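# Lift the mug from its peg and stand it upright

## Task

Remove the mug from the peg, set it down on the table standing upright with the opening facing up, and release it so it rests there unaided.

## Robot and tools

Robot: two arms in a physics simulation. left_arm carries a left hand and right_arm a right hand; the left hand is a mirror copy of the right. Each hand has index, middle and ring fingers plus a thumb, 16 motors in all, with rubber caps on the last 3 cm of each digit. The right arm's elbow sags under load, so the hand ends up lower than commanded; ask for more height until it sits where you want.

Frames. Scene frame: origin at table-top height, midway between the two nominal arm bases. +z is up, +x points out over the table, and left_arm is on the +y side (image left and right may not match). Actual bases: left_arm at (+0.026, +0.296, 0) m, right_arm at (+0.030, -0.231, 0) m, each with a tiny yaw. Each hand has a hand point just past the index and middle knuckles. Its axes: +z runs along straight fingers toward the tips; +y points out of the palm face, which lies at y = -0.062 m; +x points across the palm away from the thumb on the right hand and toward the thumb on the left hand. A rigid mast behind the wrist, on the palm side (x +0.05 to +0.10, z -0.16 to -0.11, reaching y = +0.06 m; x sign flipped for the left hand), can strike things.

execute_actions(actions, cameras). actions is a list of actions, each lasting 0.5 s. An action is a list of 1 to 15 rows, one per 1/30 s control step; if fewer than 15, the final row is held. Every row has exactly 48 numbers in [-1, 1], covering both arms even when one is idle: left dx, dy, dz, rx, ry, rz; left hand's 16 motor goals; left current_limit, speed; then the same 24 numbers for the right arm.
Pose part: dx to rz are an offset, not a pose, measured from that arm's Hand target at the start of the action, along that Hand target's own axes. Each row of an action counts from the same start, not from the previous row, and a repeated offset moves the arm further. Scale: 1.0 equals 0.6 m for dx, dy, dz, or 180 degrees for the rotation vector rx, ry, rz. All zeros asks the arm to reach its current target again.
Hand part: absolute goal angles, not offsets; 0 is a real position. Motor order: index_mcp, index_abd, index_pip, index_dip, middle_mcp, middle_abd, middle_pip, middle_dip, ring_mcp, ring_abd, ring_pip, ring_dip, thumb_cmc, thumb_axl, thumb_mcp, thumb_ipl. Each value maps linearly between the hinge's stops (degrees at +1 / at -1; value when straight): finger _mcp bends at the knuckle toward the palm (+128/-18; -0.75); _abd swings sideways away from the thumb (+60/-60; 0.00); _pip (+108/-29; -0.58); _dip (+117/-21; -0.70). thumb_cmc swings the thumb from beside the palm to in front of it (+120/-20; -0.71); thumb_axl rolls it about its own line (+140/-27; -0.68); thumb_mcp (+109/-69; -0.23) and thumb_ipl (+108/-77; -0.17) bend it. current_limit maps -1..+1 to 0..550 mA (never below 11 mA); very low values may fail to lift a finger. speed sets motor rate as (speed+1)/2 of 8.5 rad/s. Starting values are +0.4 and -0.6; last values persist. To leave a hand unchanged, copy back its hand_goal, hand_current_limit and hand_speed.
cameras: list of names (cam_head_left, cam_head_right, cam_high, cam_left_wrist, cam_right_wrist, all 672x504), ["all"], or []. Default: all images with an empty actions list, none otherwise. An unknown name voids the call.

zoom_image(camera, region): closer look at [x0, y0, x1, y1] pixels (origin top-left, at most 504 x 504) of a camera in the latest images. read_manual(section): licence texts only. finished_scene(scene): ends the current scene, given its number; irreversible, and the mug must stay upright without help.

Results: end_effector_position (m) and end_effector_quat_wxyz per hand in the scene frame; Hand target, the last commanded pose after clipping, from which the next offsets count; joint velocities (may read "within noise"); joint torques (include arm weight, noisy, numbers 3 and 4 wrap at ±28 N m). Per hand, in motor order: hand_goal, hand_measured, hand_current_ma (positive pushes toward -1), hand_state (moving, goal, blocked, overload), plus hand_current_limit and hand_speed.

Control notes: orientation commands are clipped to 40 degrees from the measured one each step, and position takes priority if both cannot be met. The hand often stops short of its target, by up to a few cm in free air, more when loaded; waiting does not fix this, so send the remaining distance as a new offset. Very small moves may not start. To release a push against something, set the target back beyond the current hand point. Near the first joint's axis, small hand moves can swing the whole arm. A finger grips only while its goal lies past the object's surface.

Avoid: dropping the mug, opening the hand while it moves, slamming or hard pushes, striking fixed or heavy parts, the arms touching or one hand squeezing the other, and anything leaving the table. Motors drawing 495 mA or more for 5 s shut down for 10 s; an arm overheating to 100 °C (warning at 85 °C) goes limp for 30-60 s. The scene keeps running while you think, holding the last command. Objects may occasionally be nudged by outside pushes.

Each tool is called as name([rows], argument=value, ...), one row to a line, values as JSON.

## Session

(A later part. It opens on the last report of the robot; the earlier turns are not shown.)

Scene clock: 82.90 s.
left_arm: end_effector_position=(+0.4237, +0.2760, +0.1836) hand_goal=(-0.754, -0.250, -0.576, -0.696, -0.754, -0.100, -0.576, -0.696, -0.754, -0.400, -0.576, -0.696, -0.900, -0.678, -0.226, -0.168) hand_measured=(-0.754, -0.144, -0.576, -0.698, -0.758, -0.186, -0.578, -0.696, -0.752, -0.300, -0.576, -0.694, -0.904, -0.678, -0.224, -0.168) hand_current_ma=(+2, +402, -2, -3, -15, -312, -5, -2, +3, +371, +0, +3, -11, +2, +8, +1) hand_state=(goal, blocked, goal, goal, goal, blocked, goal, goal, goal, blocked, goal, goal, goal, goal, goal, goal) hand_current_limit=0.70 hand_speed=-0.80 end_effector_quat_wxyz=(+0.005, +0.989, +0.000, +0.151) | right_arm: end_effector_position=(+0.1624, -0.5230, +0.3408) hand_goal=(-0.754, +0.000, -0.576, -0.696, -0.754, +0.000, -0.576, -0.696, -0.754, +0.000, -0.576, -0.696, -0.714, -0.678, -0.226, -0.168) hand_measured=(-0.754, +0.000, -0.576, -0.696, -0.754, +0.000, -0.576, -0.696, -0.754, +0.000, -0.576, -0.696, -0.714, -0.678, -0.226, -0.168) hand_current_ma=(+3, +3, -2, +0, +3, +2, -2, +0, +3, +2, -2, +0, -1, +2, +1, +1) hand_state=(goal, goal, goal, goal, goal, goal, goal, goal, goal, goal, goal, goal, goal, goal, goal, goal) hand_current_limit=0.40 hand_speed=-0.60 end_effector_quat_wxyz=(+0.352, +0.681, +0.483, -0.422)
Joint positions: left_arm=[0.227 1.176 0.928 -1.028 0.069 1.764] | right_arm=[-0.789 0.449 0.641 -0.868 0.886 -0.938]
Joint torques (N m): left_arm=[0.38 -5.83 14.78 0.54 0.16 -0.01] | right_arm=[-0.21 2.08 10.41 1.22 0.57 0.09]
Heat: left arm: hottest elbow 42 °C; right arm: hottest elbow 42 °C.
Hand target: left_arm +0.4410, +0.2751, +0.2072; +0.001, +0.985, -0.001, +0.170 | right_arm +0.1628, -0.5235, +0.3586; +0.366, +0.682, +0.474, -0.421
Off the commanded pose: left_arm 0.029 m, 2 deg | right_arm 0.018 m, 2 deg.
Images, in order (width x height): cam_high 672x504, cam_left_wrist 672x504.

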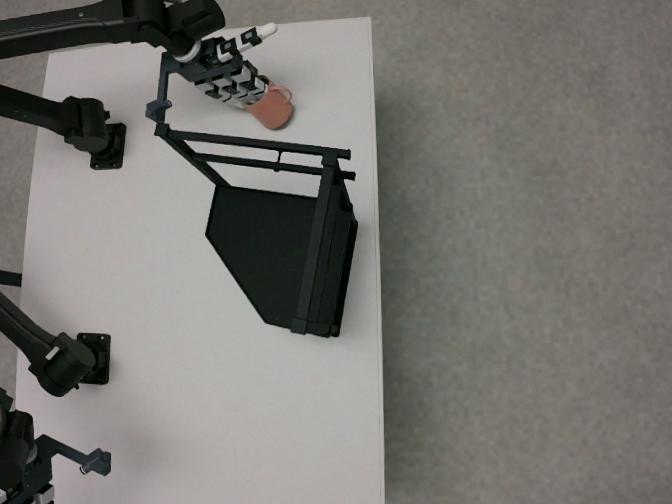

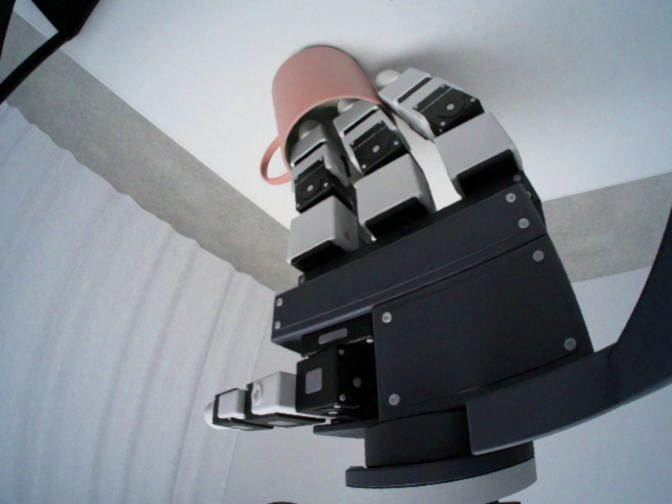

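execute_actions([
  [[0.0518,0,0.0284,0,-0.0639,0,-0.754,-0.25,-0.576,-0.696,-0.754,-0.1,-0.576,-0.696,-0.754,-0.4,-0.576,-0.696,-0.9,-0.678,-0.226,-0.168,0.7,-0.8,0,0,0,0,0,0,-0.754,0,-0.576,-0.696,-0.754,0,-0.576,-0.696,-0.754,0,-0.576,-0.696,-0.714,-0.678,-0.226,-0.168,0.4,-0.6]],
  [[0.0531,0,0.0234,0,-0.0611,0,-0.754,-0.25,-0.576,-0.696,-0.754,-0.1,-0.576,-0.696,-0.754,-0.4,-0.576,-0.696,-0.9,-0.678,-0.226,-0.168,0.7,-0.8,0,0,0,0,0,0,-0.754,0,-0.576,-0.696,-0.754,0,-0.576,-0.696,-0.754,0,-0.576,-0.696,-0.714,-0.678,-0.226,-0.168,0.4,-0.6]],
], cameras=["cam_high","cam_left_wrist","cam_head_left"])

zoom_image(camera="cam_high", region=[200, 50, 310, 150])

zoom_image(camera="cam_head_left", region=[190, 260, 320, 380])

Scene clock: 85.00 s.
left_arm: end_effector_position=(+0.4972, +0.2769, +0.1833) hand_goal=(-0.754, -0.250, -0.576, -0.696, -0.754, -0.100, -0.576, -0.696, -0.754, -0.400, -0.576, -0.696, -0.900, -0.678, -0.226, -0.168) hand_measured=(-0.762, -0.150, -0.584, -0.698, -0.748, -0.188, -0.578, -0.700, -0.754, -0.310, -0.576, -0.696, -0.902, -0.678, -0.224, -0.168) hand_current_ma=(-24, +374, -23, -8, +18, -328, -3, -9, +1, +330, -1, +0, -6, +2, +9, +1) hand_state=(goal, blocked, goal, goal, goal, blocked, goal, goal, goal, blocked, goal, goal, goal, goal, goal, goal) hand_current_limit=0.70 hand_speed=-0.80 end_effector_quat_wxyz=(+0.004, +1.000, -0.001, -0.030) | right_arm: end_effector_position=(+0.1624, -0.5230, +0.3408) hand_goal=(-0.754, +0.000, -0.576, -0.696, -0.754, +0.000, -0.576, -0.696, -0.754, +0.000, -0.576, -0.696, -0.714, -0.678, -0.226, -0.168) hand_measured=(-0.754, +0.000, -0.576, -0.696, -0.754, +0.000, -0.576, -0.696, -0.754, +0.000, -0.576, -0.696, -0.714, -0.678, -0.226, -0.168) hand_current_ma=(+3, +3, -2, +0, +3, +2, -2, +0, +3, +2, -2, +0, -1, +2, +1, +1) hand_state=(goal, goal, goal, goal, goal, goal, goal, goal, goal, goal, goal, goal, goal, goal, goal, goal) hand_current_limit=0.40 hand_speed=-0.60 end_effector_quat_wxyz=(+0.352, +0.681, +0.483, -0.422)
Joint positions: left_arm=[0.17 1.582 1.378 -1.427 -0.001 1.719] | right_arm=[-0.789 0.449 0.641 -0.868 0.886 -0.938]
Joint torques (N m): left_arm=[0.44 -10.58 12.98 -0.4 -0.06 0.01] | right_arm=[0.09 1.61 10.37 1.14 0.59 0.08]
Heat: left arm: hottest elbow 42 °C; right arm: hottest elbow 42 °C.
Hand target: left_arm +0.5094, +0.2747, +0.1921; +0.001, +1.000, -0.001, -0.025 | right_arm +0.1628, -0.5235, +0.3586; +0.366, +0.682, +0.474, -0.421
Off the commanded pose: left_arm 0.015 m, 1 deg | right_arm 0.018 m, 2 deg.
Images, in order (width x height): cam_head_left 672x504, cam_high 672x504, cam_left_wrist 672x504.

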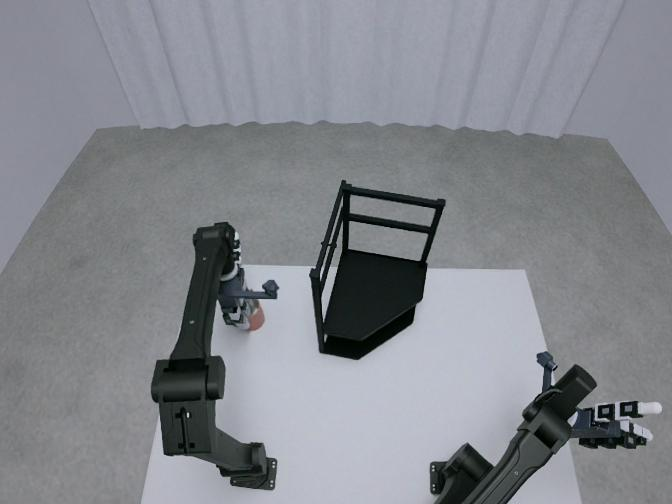

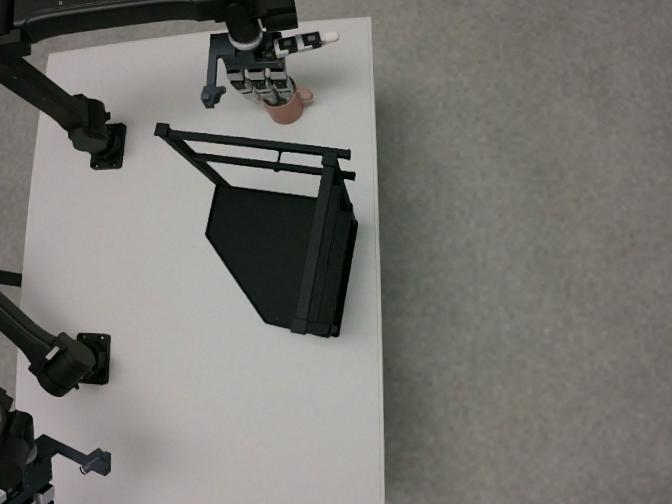

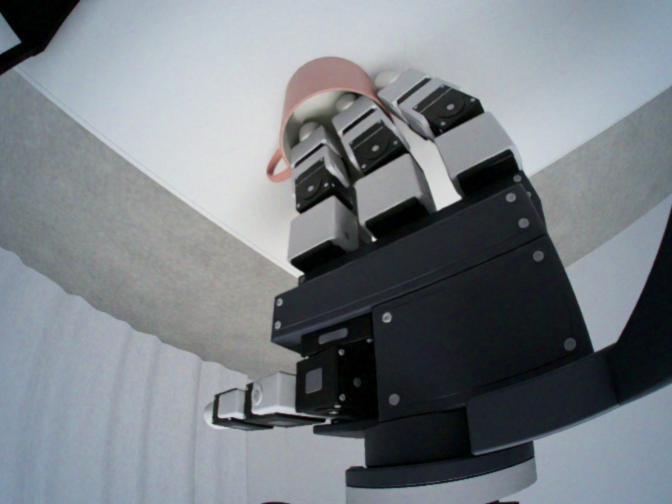

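Scaled by 4.582.

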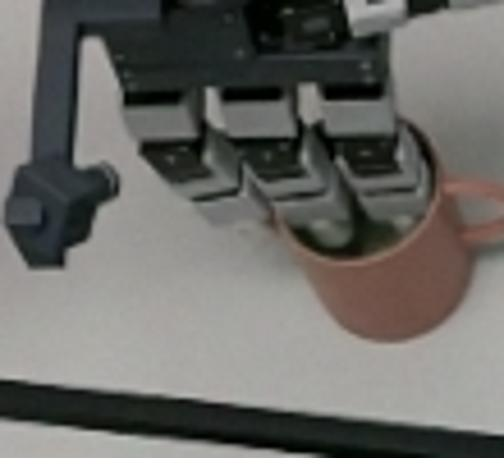

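Scaled by 3.877.

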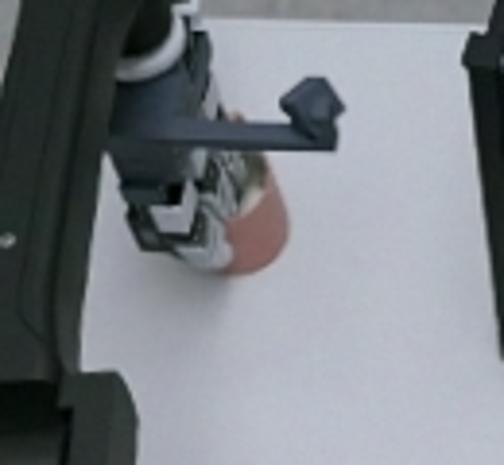

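execute_actions([
  [[0.0176,0,0.0192,0,-0.0344,0,-0.754,-0.25,-0.576,-0.696,-0.754,-0.1,-0.576,-0.696,-0.754,-0.4,-0.576,-0.696,-0.9,-0.678,-0.226,-0.168,0.7,-0.8,0,0,0,0,0,0,-0.754,0,-0.576,-0.696,-0.754,0,-0.576,-0.696,-0.754,0,-0.576,-0.696,-0.714,-0.678,-0.226,-0.168,0.4,-0.6]],
], cameras=["cam_high","cam_left_wrist"])

zoom_image(camera="cam_high", region=[220, 50, 330, 150])

Scene clock: 86.73 s.
left_arm: end_effector_position=(+0.5072, +0.2781, +0.1808) hand_goal=(-0.754, -0.250, -0.576, -0.696, -0.754, -0.100, -0.576, -0.696, -0.754, -0.400, -0.576, -0.696, -0.900, -0.678, -0.226, -0.168) hand_measured=(-0.752, -0.158, -0.580, -0.698, -0.752, -0.190, -0.578, -0.700, -0.756, -0.312, -0.576, -0.696, -0.902, -0.678, -0.224, -0.168) hand_current_ma=(+6, +342, -13, -8, +5, -333, -3, -9, -4, +322, -1, +0, -6, +2, +9, +1) hand_state=(goal, blocked, goal, goal, goal, blocked, goal, goal, goal, blocked, goal, goal, goal, goal, goal, goal) hand_current_limit=0.70 hand_speed=-0.80 end_effector_quat_wxyz=(+0.004, +0.997, +0.000, -0.078) | right_arm: end_effector_position=(+0.1624, -0.5230, +0.3408) hand_goal=(-0.754, +0.000, -0.576, -0.696, -0.754, +0.000, -0.576, -0.696, -0.754, +0.000, -0.576, -0.696, -0.714, -0.678, -0.226, -0.168) hand_measured=(-0.754, +0.000, -0.576, -0.696, -0.754, +0.000, -0.576, -0.696, -0.754, +0.000, -0.576, -0.696, -0.714, -0.678, -0.226, -0.168) hand_current_ma=(+3, +3, -2, +0, +3, +2, -2, +0, +3, +2, -2, +0, -1, +2, +1, +1) hand_state=(goal, goal, goal, goal, goal, goal, goal, goal, goal, goal, goal, goal, goal, goal, goal, goal) hand_current_limit=0.40 hand_speed=-0.60 end_effector_quat_wxyz=(+0.352, +0.681, +0.483, -0.422)
Joint positions: left_arm=[0.164 1.669 1.478 -1.535 -0.014 1.71] | right_arm=[-0.789 0.449 0.641 -0.868 0.886 -0.938]
Joint torques (N m): left_arm=[0.26 -10.64 12.4 -0.34 -0.07 -0.02] | right_arm=[-0.67 1.96 10.33 1.35 0.6 0.08]
Heat: left arm: hottest elbow 42 °C; right arm: hottest elbow 42 °C.
Hand target: left_arm +0.5195, +0.2748, +0.1801; +0.001, +0.997, -0.001, -0.079 | right_arm +0.1628, -0.5235, +0.3586; +0.366, +0.682, +0.474, -0.421
Off the commanded pose: left_arm 0.013 m, 0 deg | right_arm 0.018 m, 2 deg.
Images, in order (width x height): cam_high 672x504, cam_left_wrist 672x504.

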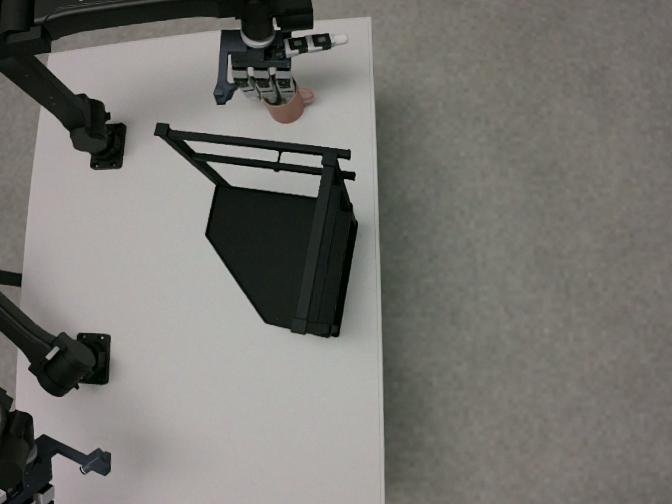

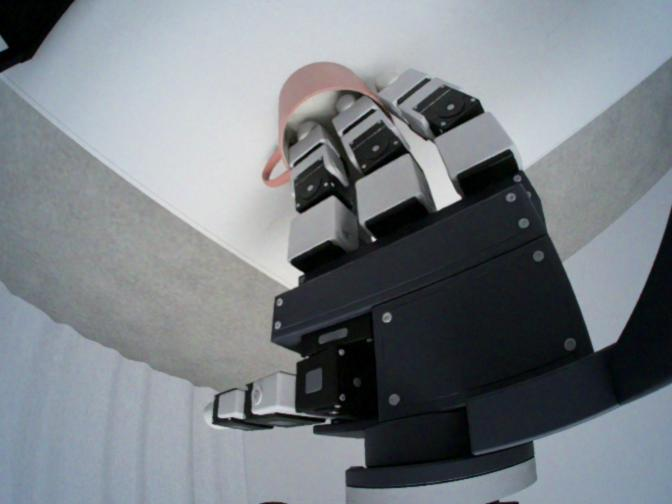

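Scaled by 4.582.

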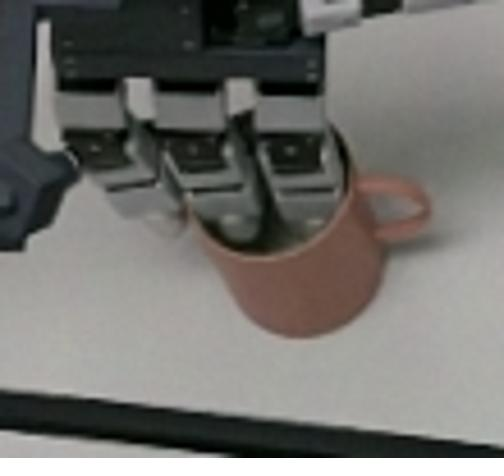

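execute_actions([
  [[0.0031,0,0.0198,0,0,0,-0.754,-0.25,-0.576,-0.696,-0.754,-0.1,-0.576,-0.696,-0.754,-0.4,-0.576,-0.696,-0.9,-0.678,-0.226,-0.168,0.7,-0.8,0,0,0,0,0,0,-0.754,0,-0.576,-0.696,-0.754,0,-0.576,-0.696,-0.754,0,-0.576,-0.696,-0.714,-0.678,-0.226,-0.168,0.4,-0.6]],
], cameras=["cam_high","cam_left_wrist"])

zoom_image(camera="cam_high", region=[220, 50, 330, 150])

Scene clock: 88.20 s.
left_arm: end_effector_position=(+0.5083, +0.2783, +0.1803) hand_goal=(-0.754, -0.250, -0.576, -0.696, -0.754, -0.100, -0.576, -0.696, -0.754, -0.400, -0.576, -0.696, -0.900, -0.678, -0.226, -0.168) hand_measured=(-0.752, -0.158, -0.580, -0.698, -0.752, -0.190, -0.578, -0.700, -0.756, -0.312, -0.576, -0.696, -0.902, -0.678, -0.224, -0.168) hand_current_ma=(+6, +341, -13, -8, +5, -334, -3, -9, -4, +322, -1, +0, -6, +2, +9, +1) hand_state=(goal, blocked, goal, goal, goal, blocked, goal, goal, goal, blocked, goal, goal, goal, goal, goal, goal) hand_current_limit=0.70 hand_speed=-0.80 end_effector_quat_wxyz=(+0.003, +0.997, +0.000, -0.076) | right_arm: end_effector_position=(+0.1624, -0.5230, +0.3408) hand_goal=(-0.754, +0.000, -0.576, -0.696, -0.754, +0.000, -0.576, -0.696, -0.754, +0.000, -0.576, -0.696, -0.714, -0.678, -0.226, -0.168) hand_measured=(-0.754, +0.000, -0.576, -0.696, -0.754, +0.000, -0.576, -0.696, -0.754, +0.000, -0.576, -0.696, -0.714, -0.678, -0.226, -0.168) hand_current_ma=(+3, +3, -2, +0, +3, +2, -2, +0, +3, +2, -2, +0, -1, +2, +1, +1) hand_state=(goal, goal, goal, goal, goal, goal, goal, goal, goal, goal, goal, goal, goal, goal, goal, goal) hand_current_limit=0.40 hand_speed=-0.60 end_effector_quat_wxyz=(+0.352, +0.681, +0.483, -0.422)
Joint positions: left_arm=[0.164 1.669 1.478 -1.53 -0.015 1.71] | right_arm=[-0.789 0.449 0.641 -0.868 0.886 -0.938]
Joint torques (N m): left_arm=[0.15 -10.52 10.21 0.54 -0.11 0.01] | right_arm=[-0.62 1.9 10.3 1.18 0.56 0.07]
Heat: left arm: hottest elbow 42 °C; right arm: hottest elbow 42 °C.
Hand target: left_arm +0.5194, +0.2749, +0.1680; +0.001, +0.997, -0.001, -0.079 | right_arm +0.1628, -0.5235, +0.3586; +0.366, +0.682, +0.474, -0.421
Off the commanded pose: left_arm 0.017 m, 0 deg | right_arm 0.018 m, 2 deg.
Images, in order (width x height): cam_high 672x504, cam_left_wrist 672x504.

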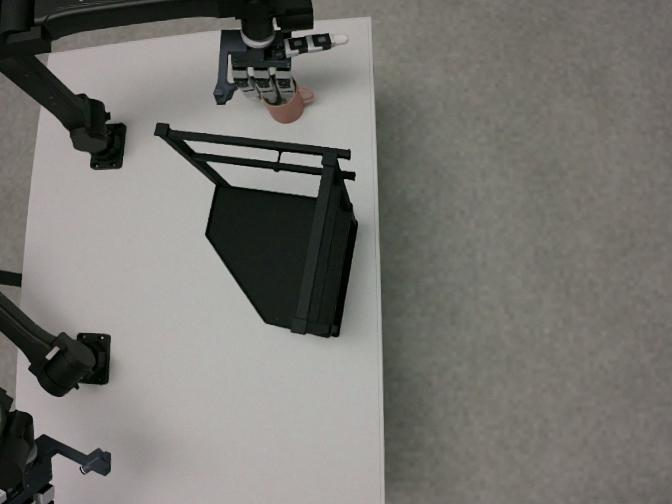

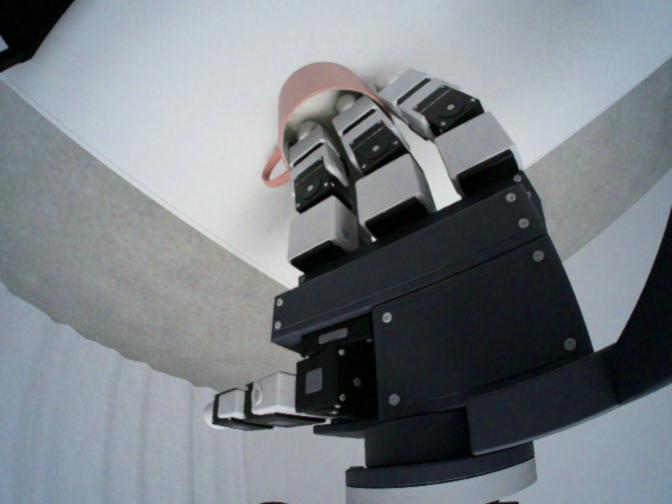

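Scaled by 4.582.

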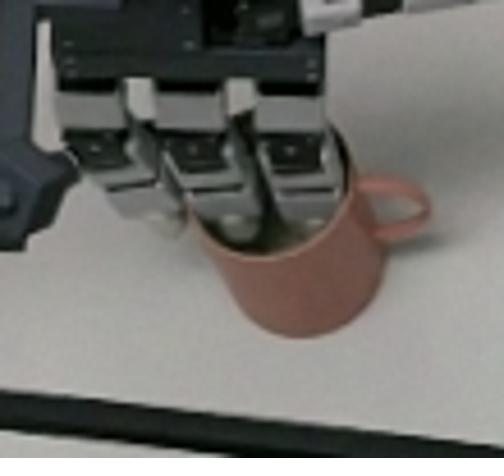

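execute_actions([
  [[0.0028,0,0.0165,0,0,0,-0.754,-0.25,-0.576,-0.696,-0.754,-0.1,-0.576,-0.696,-0.754,-0.4,-0.576,-0.696,-0.9,-0.678,-0.226,-0.168,0.7,-0.8,0,0,0,0,0,0,-0.754,0,-0.576,-0.696,-0.754,0,-0.576,-0.696,-0.754,0,-0.576,-0.696,-0.714,-0.678,-0.226,-0.168,0.4,-0.6]],
], cameras=["cam_high","cam_left_wrist"])

zoom_image(camera="cam_high", region=[220, 50, 330, 150])

Scene clock: 89.20 s.
left_arm: end_effector_position=(+0.5105, +0.2786, +0.1800) hand_goal=(-0.754, -0.250, -0.576, -0.696, -0.754, -0.100, -0.576, -0.696, -0.754, -0.400, -0.576, -0.696, -0.900, -0.678, -0.226, -0.168) hand_measured=(-0.752, -0.158, -0.578, -0.698, -0.752, -0.190, -0.578, -0.700, -0.756, -0.312, -0.576, -0.696, -0.902, -0.678, -0.224, -0.168) hand_current_ma=(+8, +341, -8, -8, +5, -334, -3, -9, -4, +322, -1, +0, -6, +2, +9, +1) hand_state=(goal, blocked, goal, goal, goal, blocked, goal, goal, goal, blocked, goal, goal, goal, goal, goal, goal) hand_current_limit=0.70 hand_speed=-0.80 end_effector_quat_wxyz=(+0.002, +0.997, +0.000, -0.071) | right_arm: end_effector_position=(+0.1624, -0.5230, +0.3408) hand_goal=(-0.754, +0.000, -0.576, -0.696, -0.754, +0.000, -0.576, -0.696, -0.754, +0.000, -0.576, -0.696, -0.714, -0.678, -0.226, -0.168) hand_measured=(-0.754, +0.000, -0.576, -0.696, -0.754, +0.000, -0.576, -0.696, -0.754, +0.000, -0.576, -0.696, -0.714, -0.678, -0.226, -0.168) hand_current_ma=(+3, +3, -2, +0, +3, +2, -2, +0, +3, +2, -2, +0, -1, +2, +1, +1) hand_state=(goal, goal, goal, goal, goal, goal, goal, goal, goal, goal, goal, goal, goal, goal, goal, goal) hand_current_limit=0.40 hand_speed=-0.60 end_effector_quat_wxyz=(+0.352, +0.681, +0.483, -0.422)
Joint positions: left_arm=[0.164 1.669 1.478 -1.521 -0.015 1.71] | right_arm=[-0.789 0.449 0.641 -0.868 0.886 -0.938]
Joint torques (N m): left_arm=[0.26 -9.93 8.5 0.99 -0.02 0] | right_arm=[-0.09 1.61 10.39 1.35 0.6 0.06]
Heat: left arm: hottest elbow 42 °C; right arm: hottest elbow 42 °C.
Hand target: left_arm +0.5195, +0.2747, +0.1580; +0.001, +0.997, -0.001, -0.079 | right_arm +0.1628, -0.5235, +0.3586; +0.366, +0.682, +0.474, -0.421
Off the commanded pose: left_arm 0.024 m, 1 deg | right_arm 0.018 m, 2 deg.
Images, in order (width x height): cam_high 672x504, cam_left_wrist 672x504.

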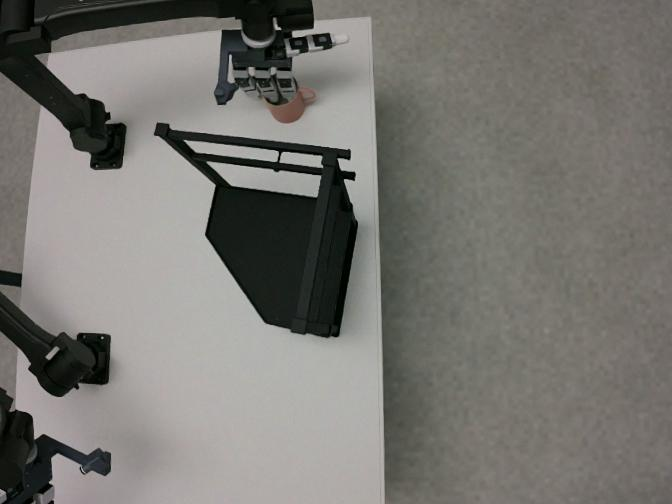

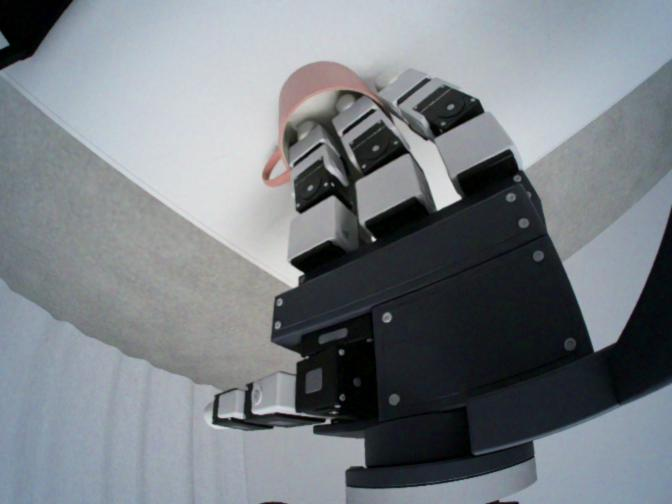

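Scaled by 4.582.

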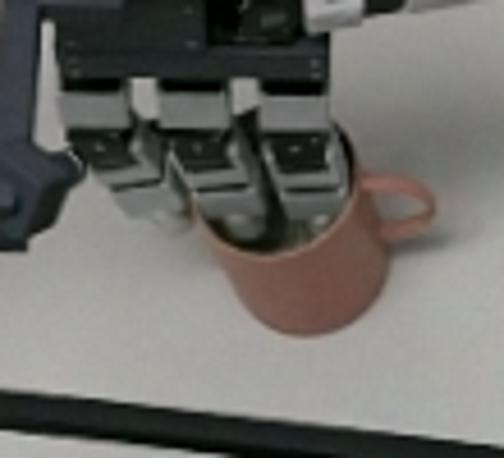

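execute_actions([
  [[0.0028,0,0.0165,0,0,0,-0.754,-0.25,-0.576,-0.696,-0.754,-0.1,-0.576,-0.696,-0.754,-0.4,-0.576,-0.696,-0.9,-0.678,-0.226,-0.168,0.7,-0.8,0,0,0,0,0,0,-0.754,0,-0.576,-0.696,-0.754,0,-0.576,-0.696,-0.754,0,-0.576,-0.696,-0.714,-0.678,-0.226,-0.168,0.4,-0.6]],
], cameras=["cam_high","cam_left_wrist"])

zoom_image(camera="cam_high", region=[220, 50, 330, 150])

zoom_image(camera="cam_left_wrist", region=[230, 30, 470, 230])

Scene clock: 90.40 s.
left_arm: end_effector_position=(+0.5138, +0.2790, +0.1783) hand_goal=(-0.754, -0.250, -0.576, -0.696, -0.754, -0.100, -0.576, -0.696, -0.754, -0.400, -0.576, -0.696, -0.900, -0.678, -0.226, -0.168) hand_measured=(-0.754, -0.158, -0.578, -0.698, -0.752, -0.192, -0.578, -0.700, -0.756, -0.312, -0.576, -0.696, -0.902, -0.678, -0.224, -0.168) hand_current_ma=(+2, +341, -8, -8, +5, -343, -3, -9, -4, +322, -1, +0, -6, +2, +9, +1) hand_state=(goal, blocked, goal, goal, goal, blocked, goal, goal, goal, blocked, goal, goal, goal, goal, goal, goal) hand_current_limit=0.70 hand_speed=-0.80 end_effector_quat_wxyz=(+0.001, +0.998, +0.000, -0.064) | right_arm: end_effector_position=(+0.1624, -0.5230, +0.3408) hand_goal=(-0.754, +0.000, -0.576, -0.696, -0.754, +0.000, -0.576, -0.696, -0.754, +0.000, -0.576, -0.696, -0.714, -0.678, -0.226, -0.168) hand_measured=(-0.754, +0.000, -0.576, -0.696, -0.754, +0.000, -0.576, -0.696, -0.754, +0.000, -0.576, -0.696, -0.714, -0.678, -0.226, -0.168) hand_current_ma=(+3, +3, -2, +0, +3, +2, -2, +0, +3, +2, -2, +0, -1, +2, +1, +1) hand_state=(goal, goal, goal, goal, goal, goal, goal, goal, goal, goal, goal, goal, goal, goal, goal, goal) hand_current_limit=0.40 hand_speed=-0.60 end_effector_quat_wxyz=(+0.352, +0.681, +0.483, -0.422)
Joint positions: left_arm=[0.164 1.669 1.474 -1.503 -0.015 1.71] | right_arm=[-0.789 0.449 0.641 -0.868 0.886 -0.938]
Joint torques (N m): left_arm=[0.15 -9.76 7.24 1.37 -0.08 0] | right_arm=[0.21 1.73 10.37 1.2 0.56 0.08]
Heat: left arm: hottest elbow 42 °C; right arm: hottest elbow 43 °C.
Hand target: left_arm +0.5196, +0.2747, +0.1480; +0.001, +0.997, -0.001, -0.079 | right_arm +0.1628, -0.5235, +0.3586; +0.366, +0.682, +0.474, -0.421
Off the commanded pose: left_arm 0.031 m, 2 deg | right_arm 0.018 m, 2 deg.
Images, in order (width x height): cam_high 672x504, cam_left_wrist 672x504.

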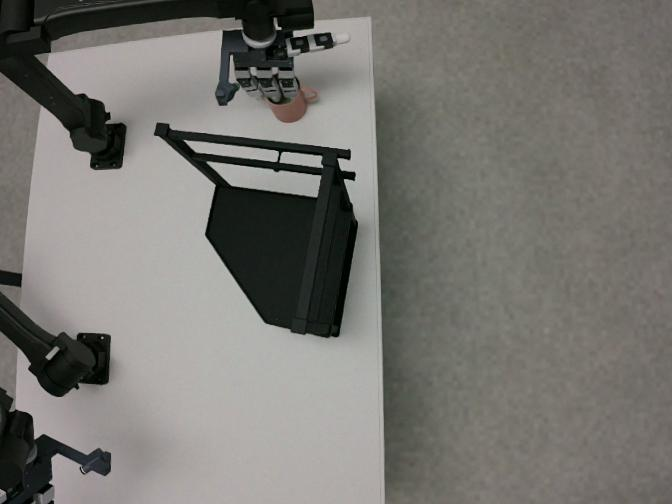

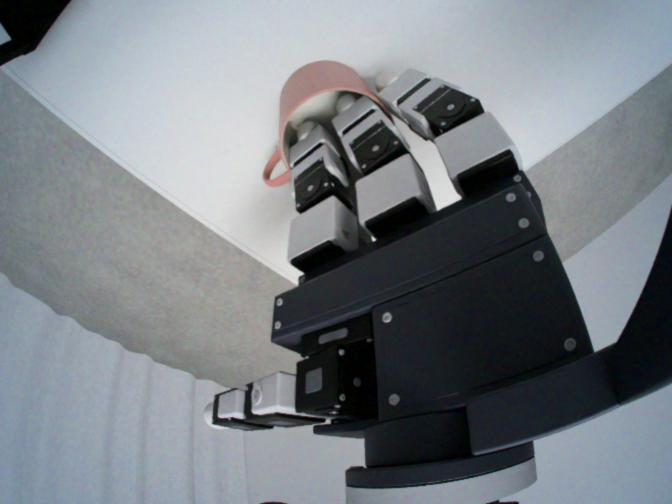

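Scaled by 4.582.

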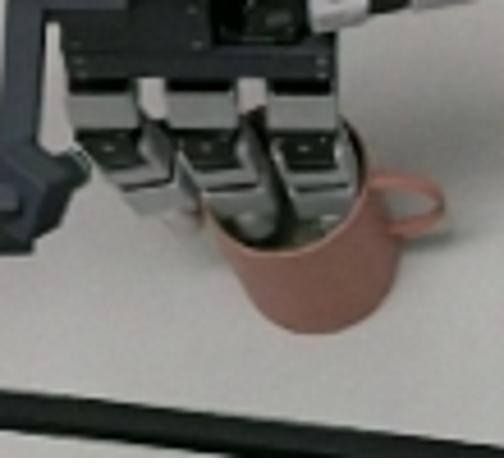

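Scaled by 2.100 from the camera's 672x504 image, which has a finer 960x720 frame.

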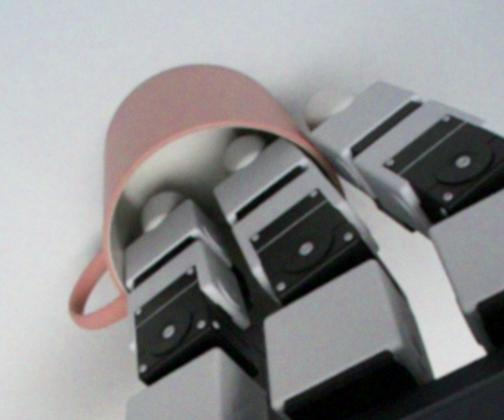

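execute_actions([
  [[0.0028,0,0.0165,0,-0.0111,0,-0.754,-0.25,-0.576,-0.696,-0.754,-0.1,-0.576,-0.696,-0.754,-0.4,-0.576,-0.696,-0.9,-0.678,-0.226,-0.168,0.7,-0.8,0,0,0,0,0,0,-0.754,0,-0.576,-0.696,-0.754,0,-0.576,-0.696,-0.754,0,-0.576,-0.696,-0.714,-0.678,-0.226,-0.168,0.4,-0.6]],
], cameras=["cam_high","cam_left_wrist"])

zoom_image(camera="cam_high", region=[220, 50, 330, 150])

zoom_image(camera="cam_left_wrist", region=[230, 30, 470, 230])

Scene clock: 91.53 s.
left_arm: end_effector_position=(+0.5148, +0.2785, +0.1709) hand_goal=(-0.754, -0.250, -0.576, -0.696, -0.754, -0.100, -0.576, -0.696, -0.754, -0.400, -0.576, -0.696, -0.900, -0.678, -0.226, -0.168) hand_measured=(-0.752, -0.158, -0.578, -0.698, -0.754, -0.206, -0.578, -0.700, -0.756, -0.314, -0.576, -0.696, -0.902, -0.678, -0.224, -0.168) hand_current_ma=(+4, +341, -8, -8, +1, -403, -6, -9, -3, +315, -1, +0, -6, +2, +9, +1) hand_state=(goal, blocked, goal, goal, goal, blocked, goal, goal, goal, blocked, goal, goal, goal, goal, goal, goal) hand_current_limit=0.70 hand_speed=-0.80 end_effector_quat_wxyz=(+0.000, +0.997, +0.002, -0.072) | right_arm: end_effector_position=(+0.1624, -0.5230, +0.3408) hand_goal=(-0.754, +0.000, -0.576, -0.696, -0.754, +0.000, -0.576, -0.696, -0.754, +0.000, -0.576, -0.696, -0.714, -0.678, -0.226, -0.168) hand_measured=(-0.754, +0.000, -0.576, -0.696, -0.754, +0.000, -0.576, -0.696, -0.754, +0.000, -0.576, -0.696, -0.714, -0.678, -0.226, -0.168) hand_current_ma=(+3, +3, -2, +0, +3, +2, -2, +0, +3, +2, -2, +0, -1, +2, +1, +1) hand_state=(goal, goal, goal, goal, goal, goal, goal, goal, goal, goal, goal, goal, goal, goal, goal, goal) hand_current_limit=0.40 hand_speed=-0.60 end_effector_quat_wxyz=(+0.352, +0.681, +0.483, -0.422)
Joint positions: left_arm=[0.161 1.685 1.474 -1.503 -0.019 1.704] | right_arm=[-0.789 0.449 0.641 -0.868 0.886 -0.938]
Joint torques (N m): left_arm=[0.67 -9.35 7.97 0.72 -0.11 0.03] | right_arm=[0.44 1.67 10.18 1.07 0.58 0.1]
Heat: left arm: hottest elbow 42 °C; right arm: hottest elbow 43 °C.
Hand target: left_arm +0.5197, +0.2747, +0.1379; +0.001, +0.995, -0.002, -0.097 | right_arm +0.1628, -0.5235, +0.3586; +0.366, +0.682, +0.474, -0.421
Off the commanded pose: left_arm 0.033 m, 3 deg | right_arm 0.018 m, 2 deg.
Images, in order (width x height): cam_high 672x504, cam_left_wrist 672x504.

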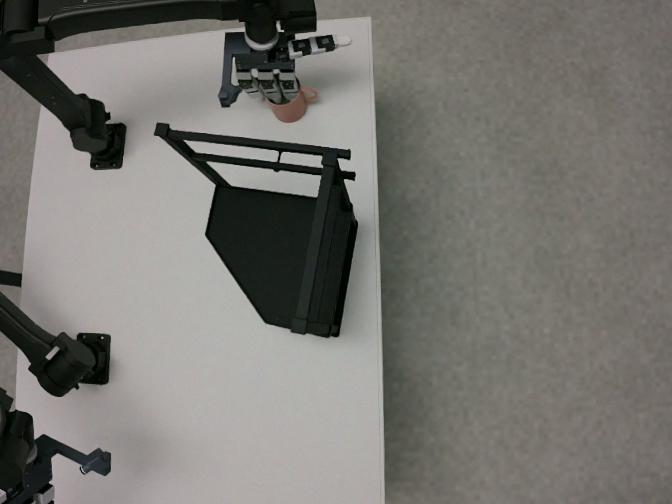

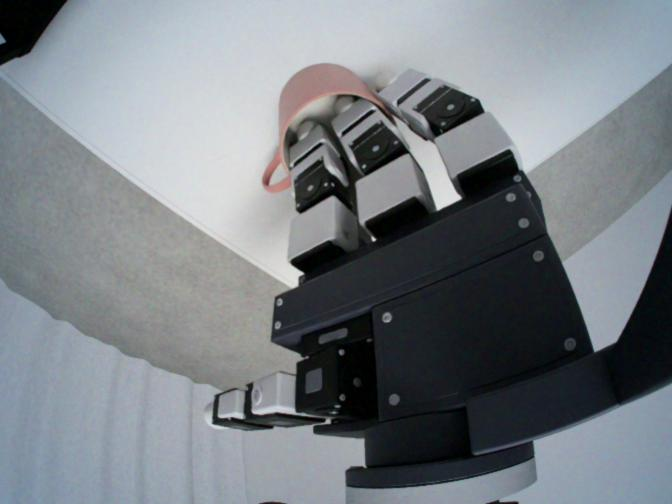

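Scaled by 4.582.

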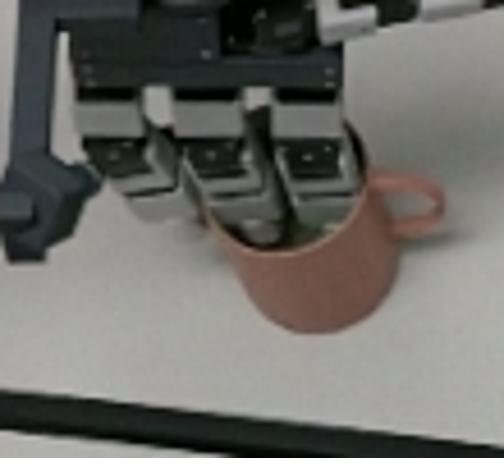

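Scaled by 2.100 from the camera's 672x504 image, which has a finer 960x720 frame.

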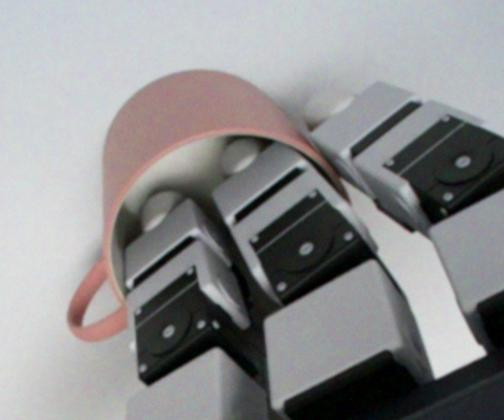

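execute_actions([
  [[0,0,0,0,0,0,-0.754,-0.14,-0.576,-0.696,-0.754,-0.22,-0.576,-0.696,-0.754,-0.28,-0.576,-0.696,-0.9,-0.678,-0.226,-0.168,0.7,-0.95,0,0,0,0,0,0,-0.754,0,-0.576,-0.696,-0.754,0,-0.576,-0.696,-0.754,0,-0.576,-0.696,-0.714,-0.678,-0.226,-0.168,0.4,-0.6]],
  [[0,0,0,0,0,0,-0.754,-0.1,-0.576,-0.696,-0.754,-0.23,-0.576,-0.696,-0.754,-0.18,-0.576,-0.696,-0.9,-0.678,-0.226,-0.168,0.7,-0.95,0,0,0,0,0,0,-0.754,0,-0.576,-0.696,-0.754,0,-0.576,-0.696,-0.754,0,-0.576,-0.696,-0.714,-0.678,-0.226,-0.168,0.4,-0.6]],
], cameras=["cam_high","cam_left_wrist"])

zoom_image(camera="cam_high", region=[220, 50, 330, 150])

zoom_image(camera="cam_left_wrist", region=[230, 30, 470, 230])

Scene clock: 93.63 s.
left_arm: end_effector_position=(+0.5177, +0.2790, +0.1560) hand_goal=(-0.754, -0.100, -0.576, -0.696, -0.754, -0.230, -0.576, -0.696, -0.754, -0.180, -0.576, -0.696, -0.900, -0.678, -0.226, -0.168) hand_measured=(-0.760, -0.104, -0.576, -0.698, -0.752, -0.234, -0.578, -0.698, -0.754, -0.184, -0.576, -0.696, -0.902, -0.678, -0.224, -0.168) hand_current_ma=(-23, -8, -2, -6, +4, -11, -4, -8, -3, -8, -1, +0, -6, +2, +10, +1) hand_state=(goal, goal, goal, goal, goal, goal, goal, goal, goal, goal, goal, goal, goal, goal, goal, goal) hand_current_limit=0.70 hand_speed=-0.95 end_effector_quat_wxyz=(+0.001, +0.996, +0.001, -0.084) | right_arm: end_effector_position=(+0.1624, -0.5230, +0.3408) hand_goal=(-0.754, +0.000, -0.576, -0.696, -0.754, +0.000, -0.576, -0.696, -0.754, +0.000, -0.576, -0.696, -0.714, -0.678, -0.226, -0.168) hand_measured=(-0.754, +0.000, -0.576, -0.696, -0.754, +0.000, -0.576, -0.696, -0.754, +0.000, -0.576, -0.696, -0.714, -0.678, -0.226, -0.168) hand_current_ma=(+3, +3, -2, +0, +3, +2, -2, +0, +3, +2, -2, +0, -1, +2, +1, +1) hand_state=(goal, goal, goal, goal, goal, goal, goal, goal, goal, goal, goal, goal, goal, goal, goal, goal) hand_current_limit=0.40 hand_speed=-0.60 end_effector_quat_wxyz=(+0.352, +0.681, +0.483, -0.422)
Joint positions: left_arm=[0.161 1.716 1.474 -1.495 -0.02 1.704] | right_arm=[-0.789 0.449 0.641 -0.868 0.886 -0.938]
Joint torques (N m): left_arm=[0.62 -11.16 8.05 0.58 -0.05 0.04] | right_arm=[-0.56 2.08 10.39 1.51 0.6 0.11]
Heat: left arm: hottest elbow 41 °C; right arm: hottest elbow 43 °C.
Hand target: left_arm +0.5197, +0.2748, +0.1381; +0.001, +0.995, -0.001, -0.096 | right_arm +0.1628, -0.5235, +0.3586; +0.366, +0.682, +0.474, -0.421
Off the commanded pose: left_arm 0.019 m, 1 deg | right_arm 0.018 m, 2 deg.
Images, in order (width x height): cam_high 672x504, cam_left_wrist 672x504.

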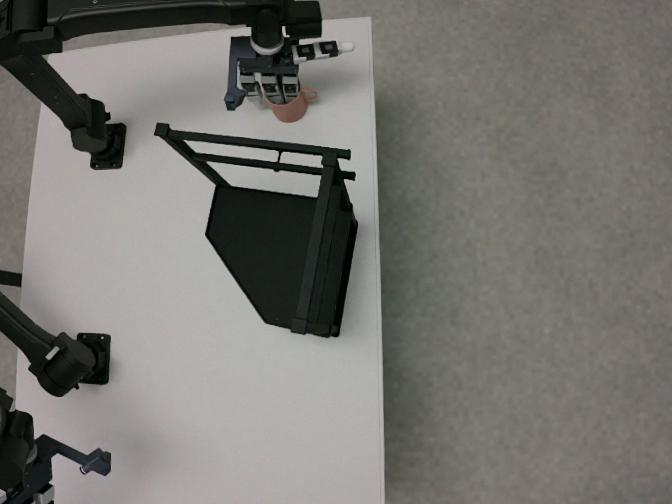

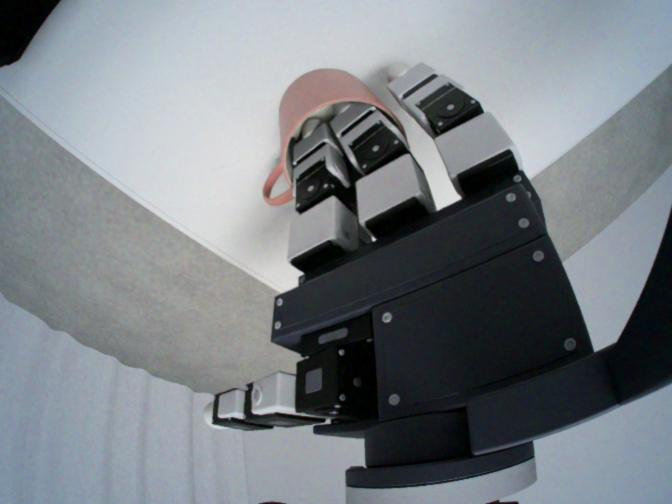

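Scaled by 4.582.

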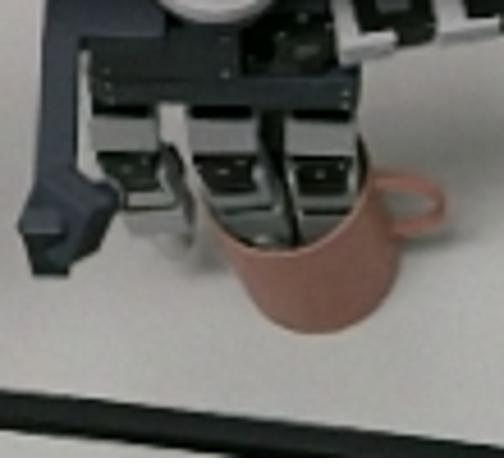

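Scaled by 2.100 from the camera's 672x504 image, which has a finer 960x720 frame.

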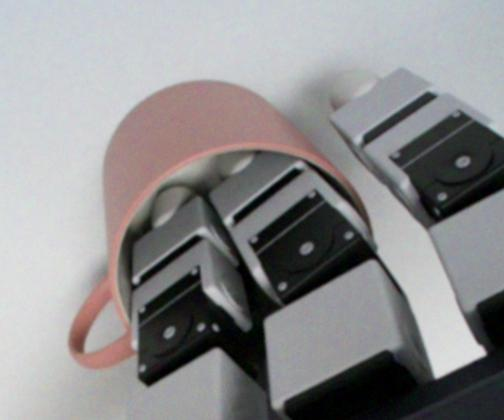

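execute_actions([
  [[0,0,-0.08,0,0,0,-0.754,-0.1,-0.576,-0.696,-0.754,-0.21,-0.576,-0.696,-0.754,-0.05,-0.576,-0.696,-0.9,-0.678,-0.226,-0.168,0.7,-0.95,0,0,0,0,0,0,-0.754,0,-0.576,-0.696,-0.754,0,-0.576,-0.696,-0.754,0,-0.576,-0.696,-0.714,-0.678,-0.226,-0.168,0.4,-0.6]],
], cameras=["cam_high","cam_left_wrist"])

zoom_image(camera="cam_high", region=[220, 50, 330, 150])

Scene clock: 95.27 s.
left_arm: end_effector_position=(+0.5173, +0.2780, +0.1805) hand_goal=(-0.754, -0.100, -0.576, -0.696, -0.754, -0.210, -0.576, -0.696, -0.754, -0.050, -0.576, -0.696, -0.900, -0.678, -0.226, -0.168) hand_measured=(-0.754, -0.100, -0.576, -0.698, -0.754, -0.212, -0.578, -0.698, -0.754, -0.054, -0.576, -0.696, -0.902, -0.678, -0.224, -0.168) hand_current_ma=(+1, +1, -2, -6, +1, -7, -4, -8, -3, -11, -1, +0, -6, +2, +10, +1) hand_state=(goal, goal, goal, goal, goal, goal, goal, goal, goal, goal, goal, goal, goal, goal, goal, goal) hand_current_limit=0.70 hand_speed=-0.95 end_effector_quat_wxyz=(+0.003, +0.995, +0.000, -0.100) | right_arm: end_effector_position=(+0.1624, -0.5230, +0.3408) hand_goal=(-0.754, +0.000, -0.576, -0.696, -0.754, +0.000, -0.576, -0.696, -0.754, +0.000, -0.576, -0.696, -0.714, -0.678, -0.226, -0.168) hand_measured=(-0.754, +0.000, -0.576, -0.696, -0.754, +0.000, -0.576, -0.696, -0.754, +0.000, -0.576, -0.696, -0.714, -0.678, -0.226, -0.168) hand_current_ma=(+3, +3, -2, +0, +3, +2, -2, +0, +3, +2, -2, +0, -1, +2, +1, +1) hand_state=(goal, goal, goal, goal, goal, goal, goal, goal, goal, goal, goal, goal, goal, goal, goal, goal) hand_current_limit=0.40 hand_speed=-0.60 end_effector_quat_wxyz=(+0.352, +0.681, +0.483, -0.422)
Joint positions: left_arm=[0.159 1.723 1.546 -1.593 -0.02 1.703] | right_arm=[-0.789 0.449 0.641 -0.868 0.886 -0.938]
Joint torques (N m): left_arm=[0.38 -13.16 12.44 -0.58 -0.01 0.04] | right_arm=[-0.5 1.38 10.39 1.4 0.58 0.11]
Heat: left arm: hottest elbow 41 °C; right arm: hottest elbow 43 °C.
Hand target: left_arm +0.5289, +0.2748, +0.1851; +0.001, +0.995, -0.001, -0.096 | right_arm +0.1628, -0.5235, +0.3586; +0.366, +0.682, +0.474, -0.421
Off the commanded pose: left_arm 0.013 m, 1 deg | right_arm 0.018 m, 2 deg.
Images, in order (width x height): cam_high 672x504, cam_left_wrist 672x504.

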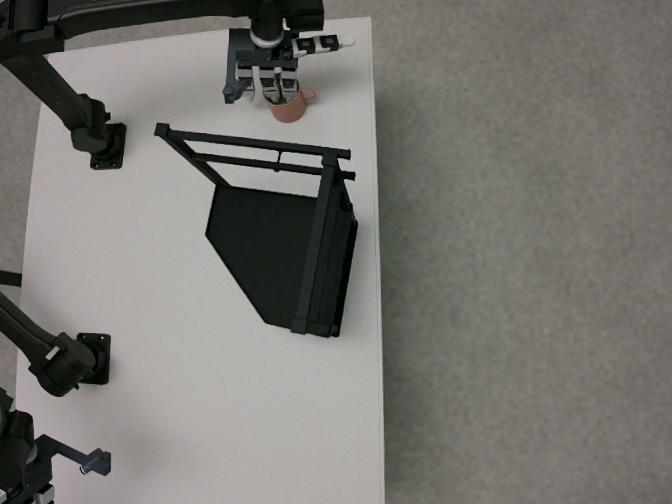

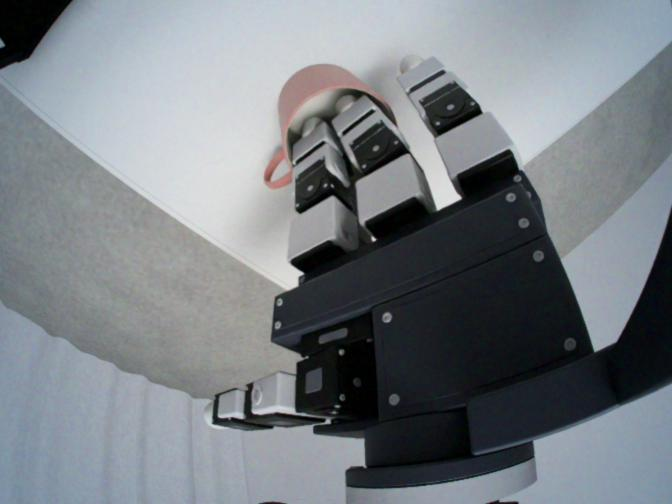

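Scaled by 4.582.

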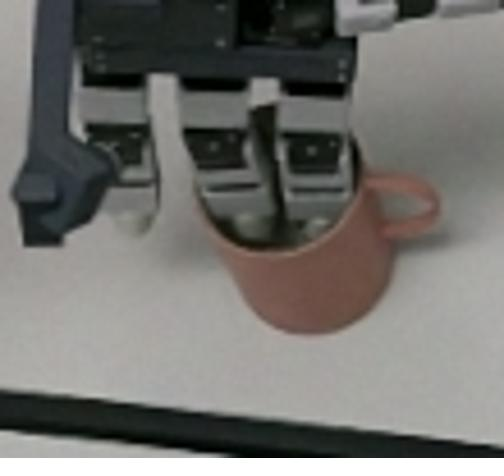

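execute_actions([
  [[0.01,0,-0.09,0,0,0,-0.754,-0.09,-0.576,-0.696,-0.754,-0.21,-0.576,-0.696,-0.754,-0.05,-0.576,-0.696,-0.9,-0.678,-0.226,-0.168,0.7,-0.95,0,0,0,0,0,0,-0.754,0,-0.576,-0.696,-0.754,0,-0.576,-0.696,-0.754,0,-0.576,-0.696,-0.714,-0.678,-0.226,-0.168,0.4,-0.6]],
], cameras=["cam_high","cam_left_wrist"])

zoom_image(camera="cam_high", region=[220, 50, 330, 150])

Scene clock: 96.23 s.
left_arm: end_effector_position=(+0.5348, +0.2796, +0.2269) hand_goal=(-0.754, -0.090, -0.576, -0.696, -0.754, -0.210, -0.576, -0.696, -0.754, -0.050, -0.576, -0.696, -0.900, -0.678, -0.226, -0.168) hand_measured=(-0.754, -0.084, -0.576, -0.698, -0.754, -0.212, -0.578, -0.698, -0.754, -0.054, -0.576, -0.696, -0.902, -0.678, -0.224, -0.168) hand_current_ma=(-2, +17, -2, -6, +1, -6, -4, -8, -2, -8, -1, +0, -6, +2, +11, +1) hand_state=(goal, goal, goal, goal, goal, goal, goal, goal, goal, goal, goal, goal, goal, goal, goal, goal) hand_current_limit=0.70 hand_speed=-0.95 end_effector_quat_wxyz=(+0.002, +0.997, +0.001, -0.075) | right_arm: end_effector_position=(+0.1624, -0.5230, +0.3408) hand_goal=(-0.754, +0.000, -0.576, -0.696, -0.754, +0.000, -0.576, -0.696, -0.754, +0.000, -0.576, -0.696, -0.714, -0.678, -0.226, -0.168) hand_measured=(-0.754, +0.000, -0.576, -0.696, -0.754, +0.000, -0.576, -0.696, -0.754, +0.000, -0.576, -0.696, -0.714, -0.678, -0.226, -0.168) hand_current_ma=(+3, +3, -2, +0, +3, +2, -2, +0, +3, +2, -2, +0, -1, +2, +1, +1) hand_state=(goal, goal, goal, goal, goal, goal, goal, goal, goal, goal, goal, goal, goal, goal, goal, goal) hand_current_limit=0.40 hand_speed=-0.60 end_effector_quat_wxyz=(+0.352, +0.681, +0.483, -0.422)
Joint positions: left_arm=[0.159 1.722 1.67 -1.669 -0.016 1.703] | right_arm=[-0.789 0.449 0.641 -0.868 0.886 -0.938]
Joint torques (N m): left_arm=[0.67 -13.51 12.62 -0.39 0.31 -0.02] | right_arm=[-0.26 2.32 10.45 1.31 0.53 0.11]
Heat: left arm: hottest elbow 41 °C; right arm: hottest elbow 43 °C.
Hand target: left_arm +0.5451, +0.2749, +0.2368; +0.001, +0.995, -0.001, -0.097 | right_arm +0.1628, -0.5235, +0.3586; +0.366, +0.682, +0.474, -0.421
Off the commanded pose: left_arm 0.015 m, 2 deg | right_arm 0.018 m, 2 deg.
joint sent to its limit (left arm) — joint 4 (wrist pitch), lower limit. The joint targets are off in orientation, not in position.
Images, in order (width x height): cam_high 672x504, cam_left_wrist 672x504.

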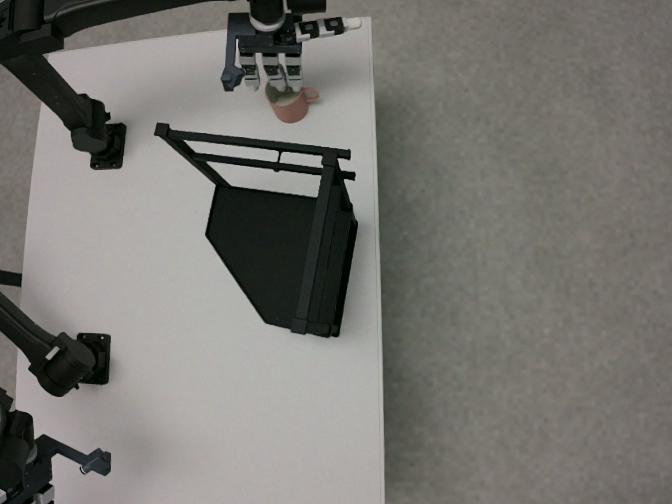

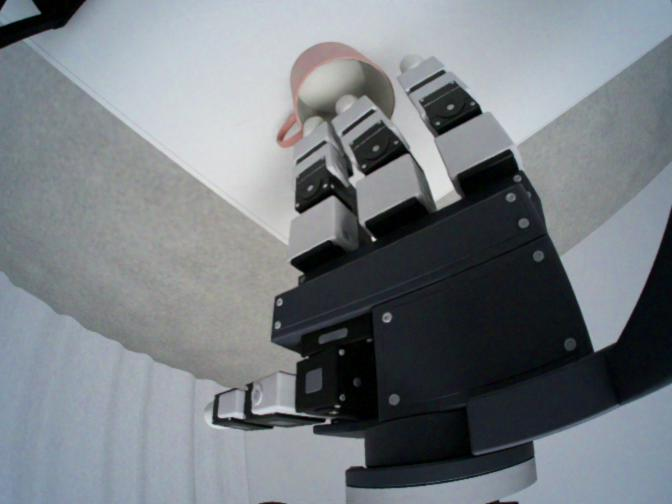

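Scaled by 4.582.

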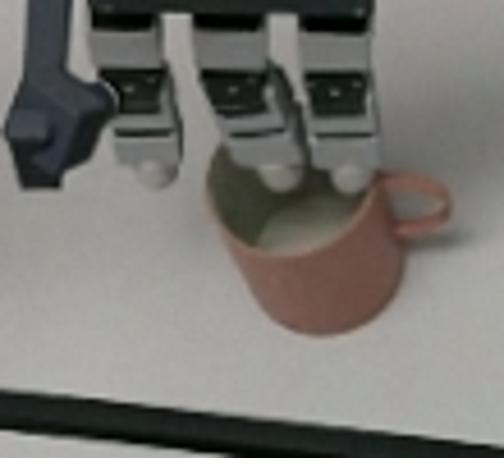

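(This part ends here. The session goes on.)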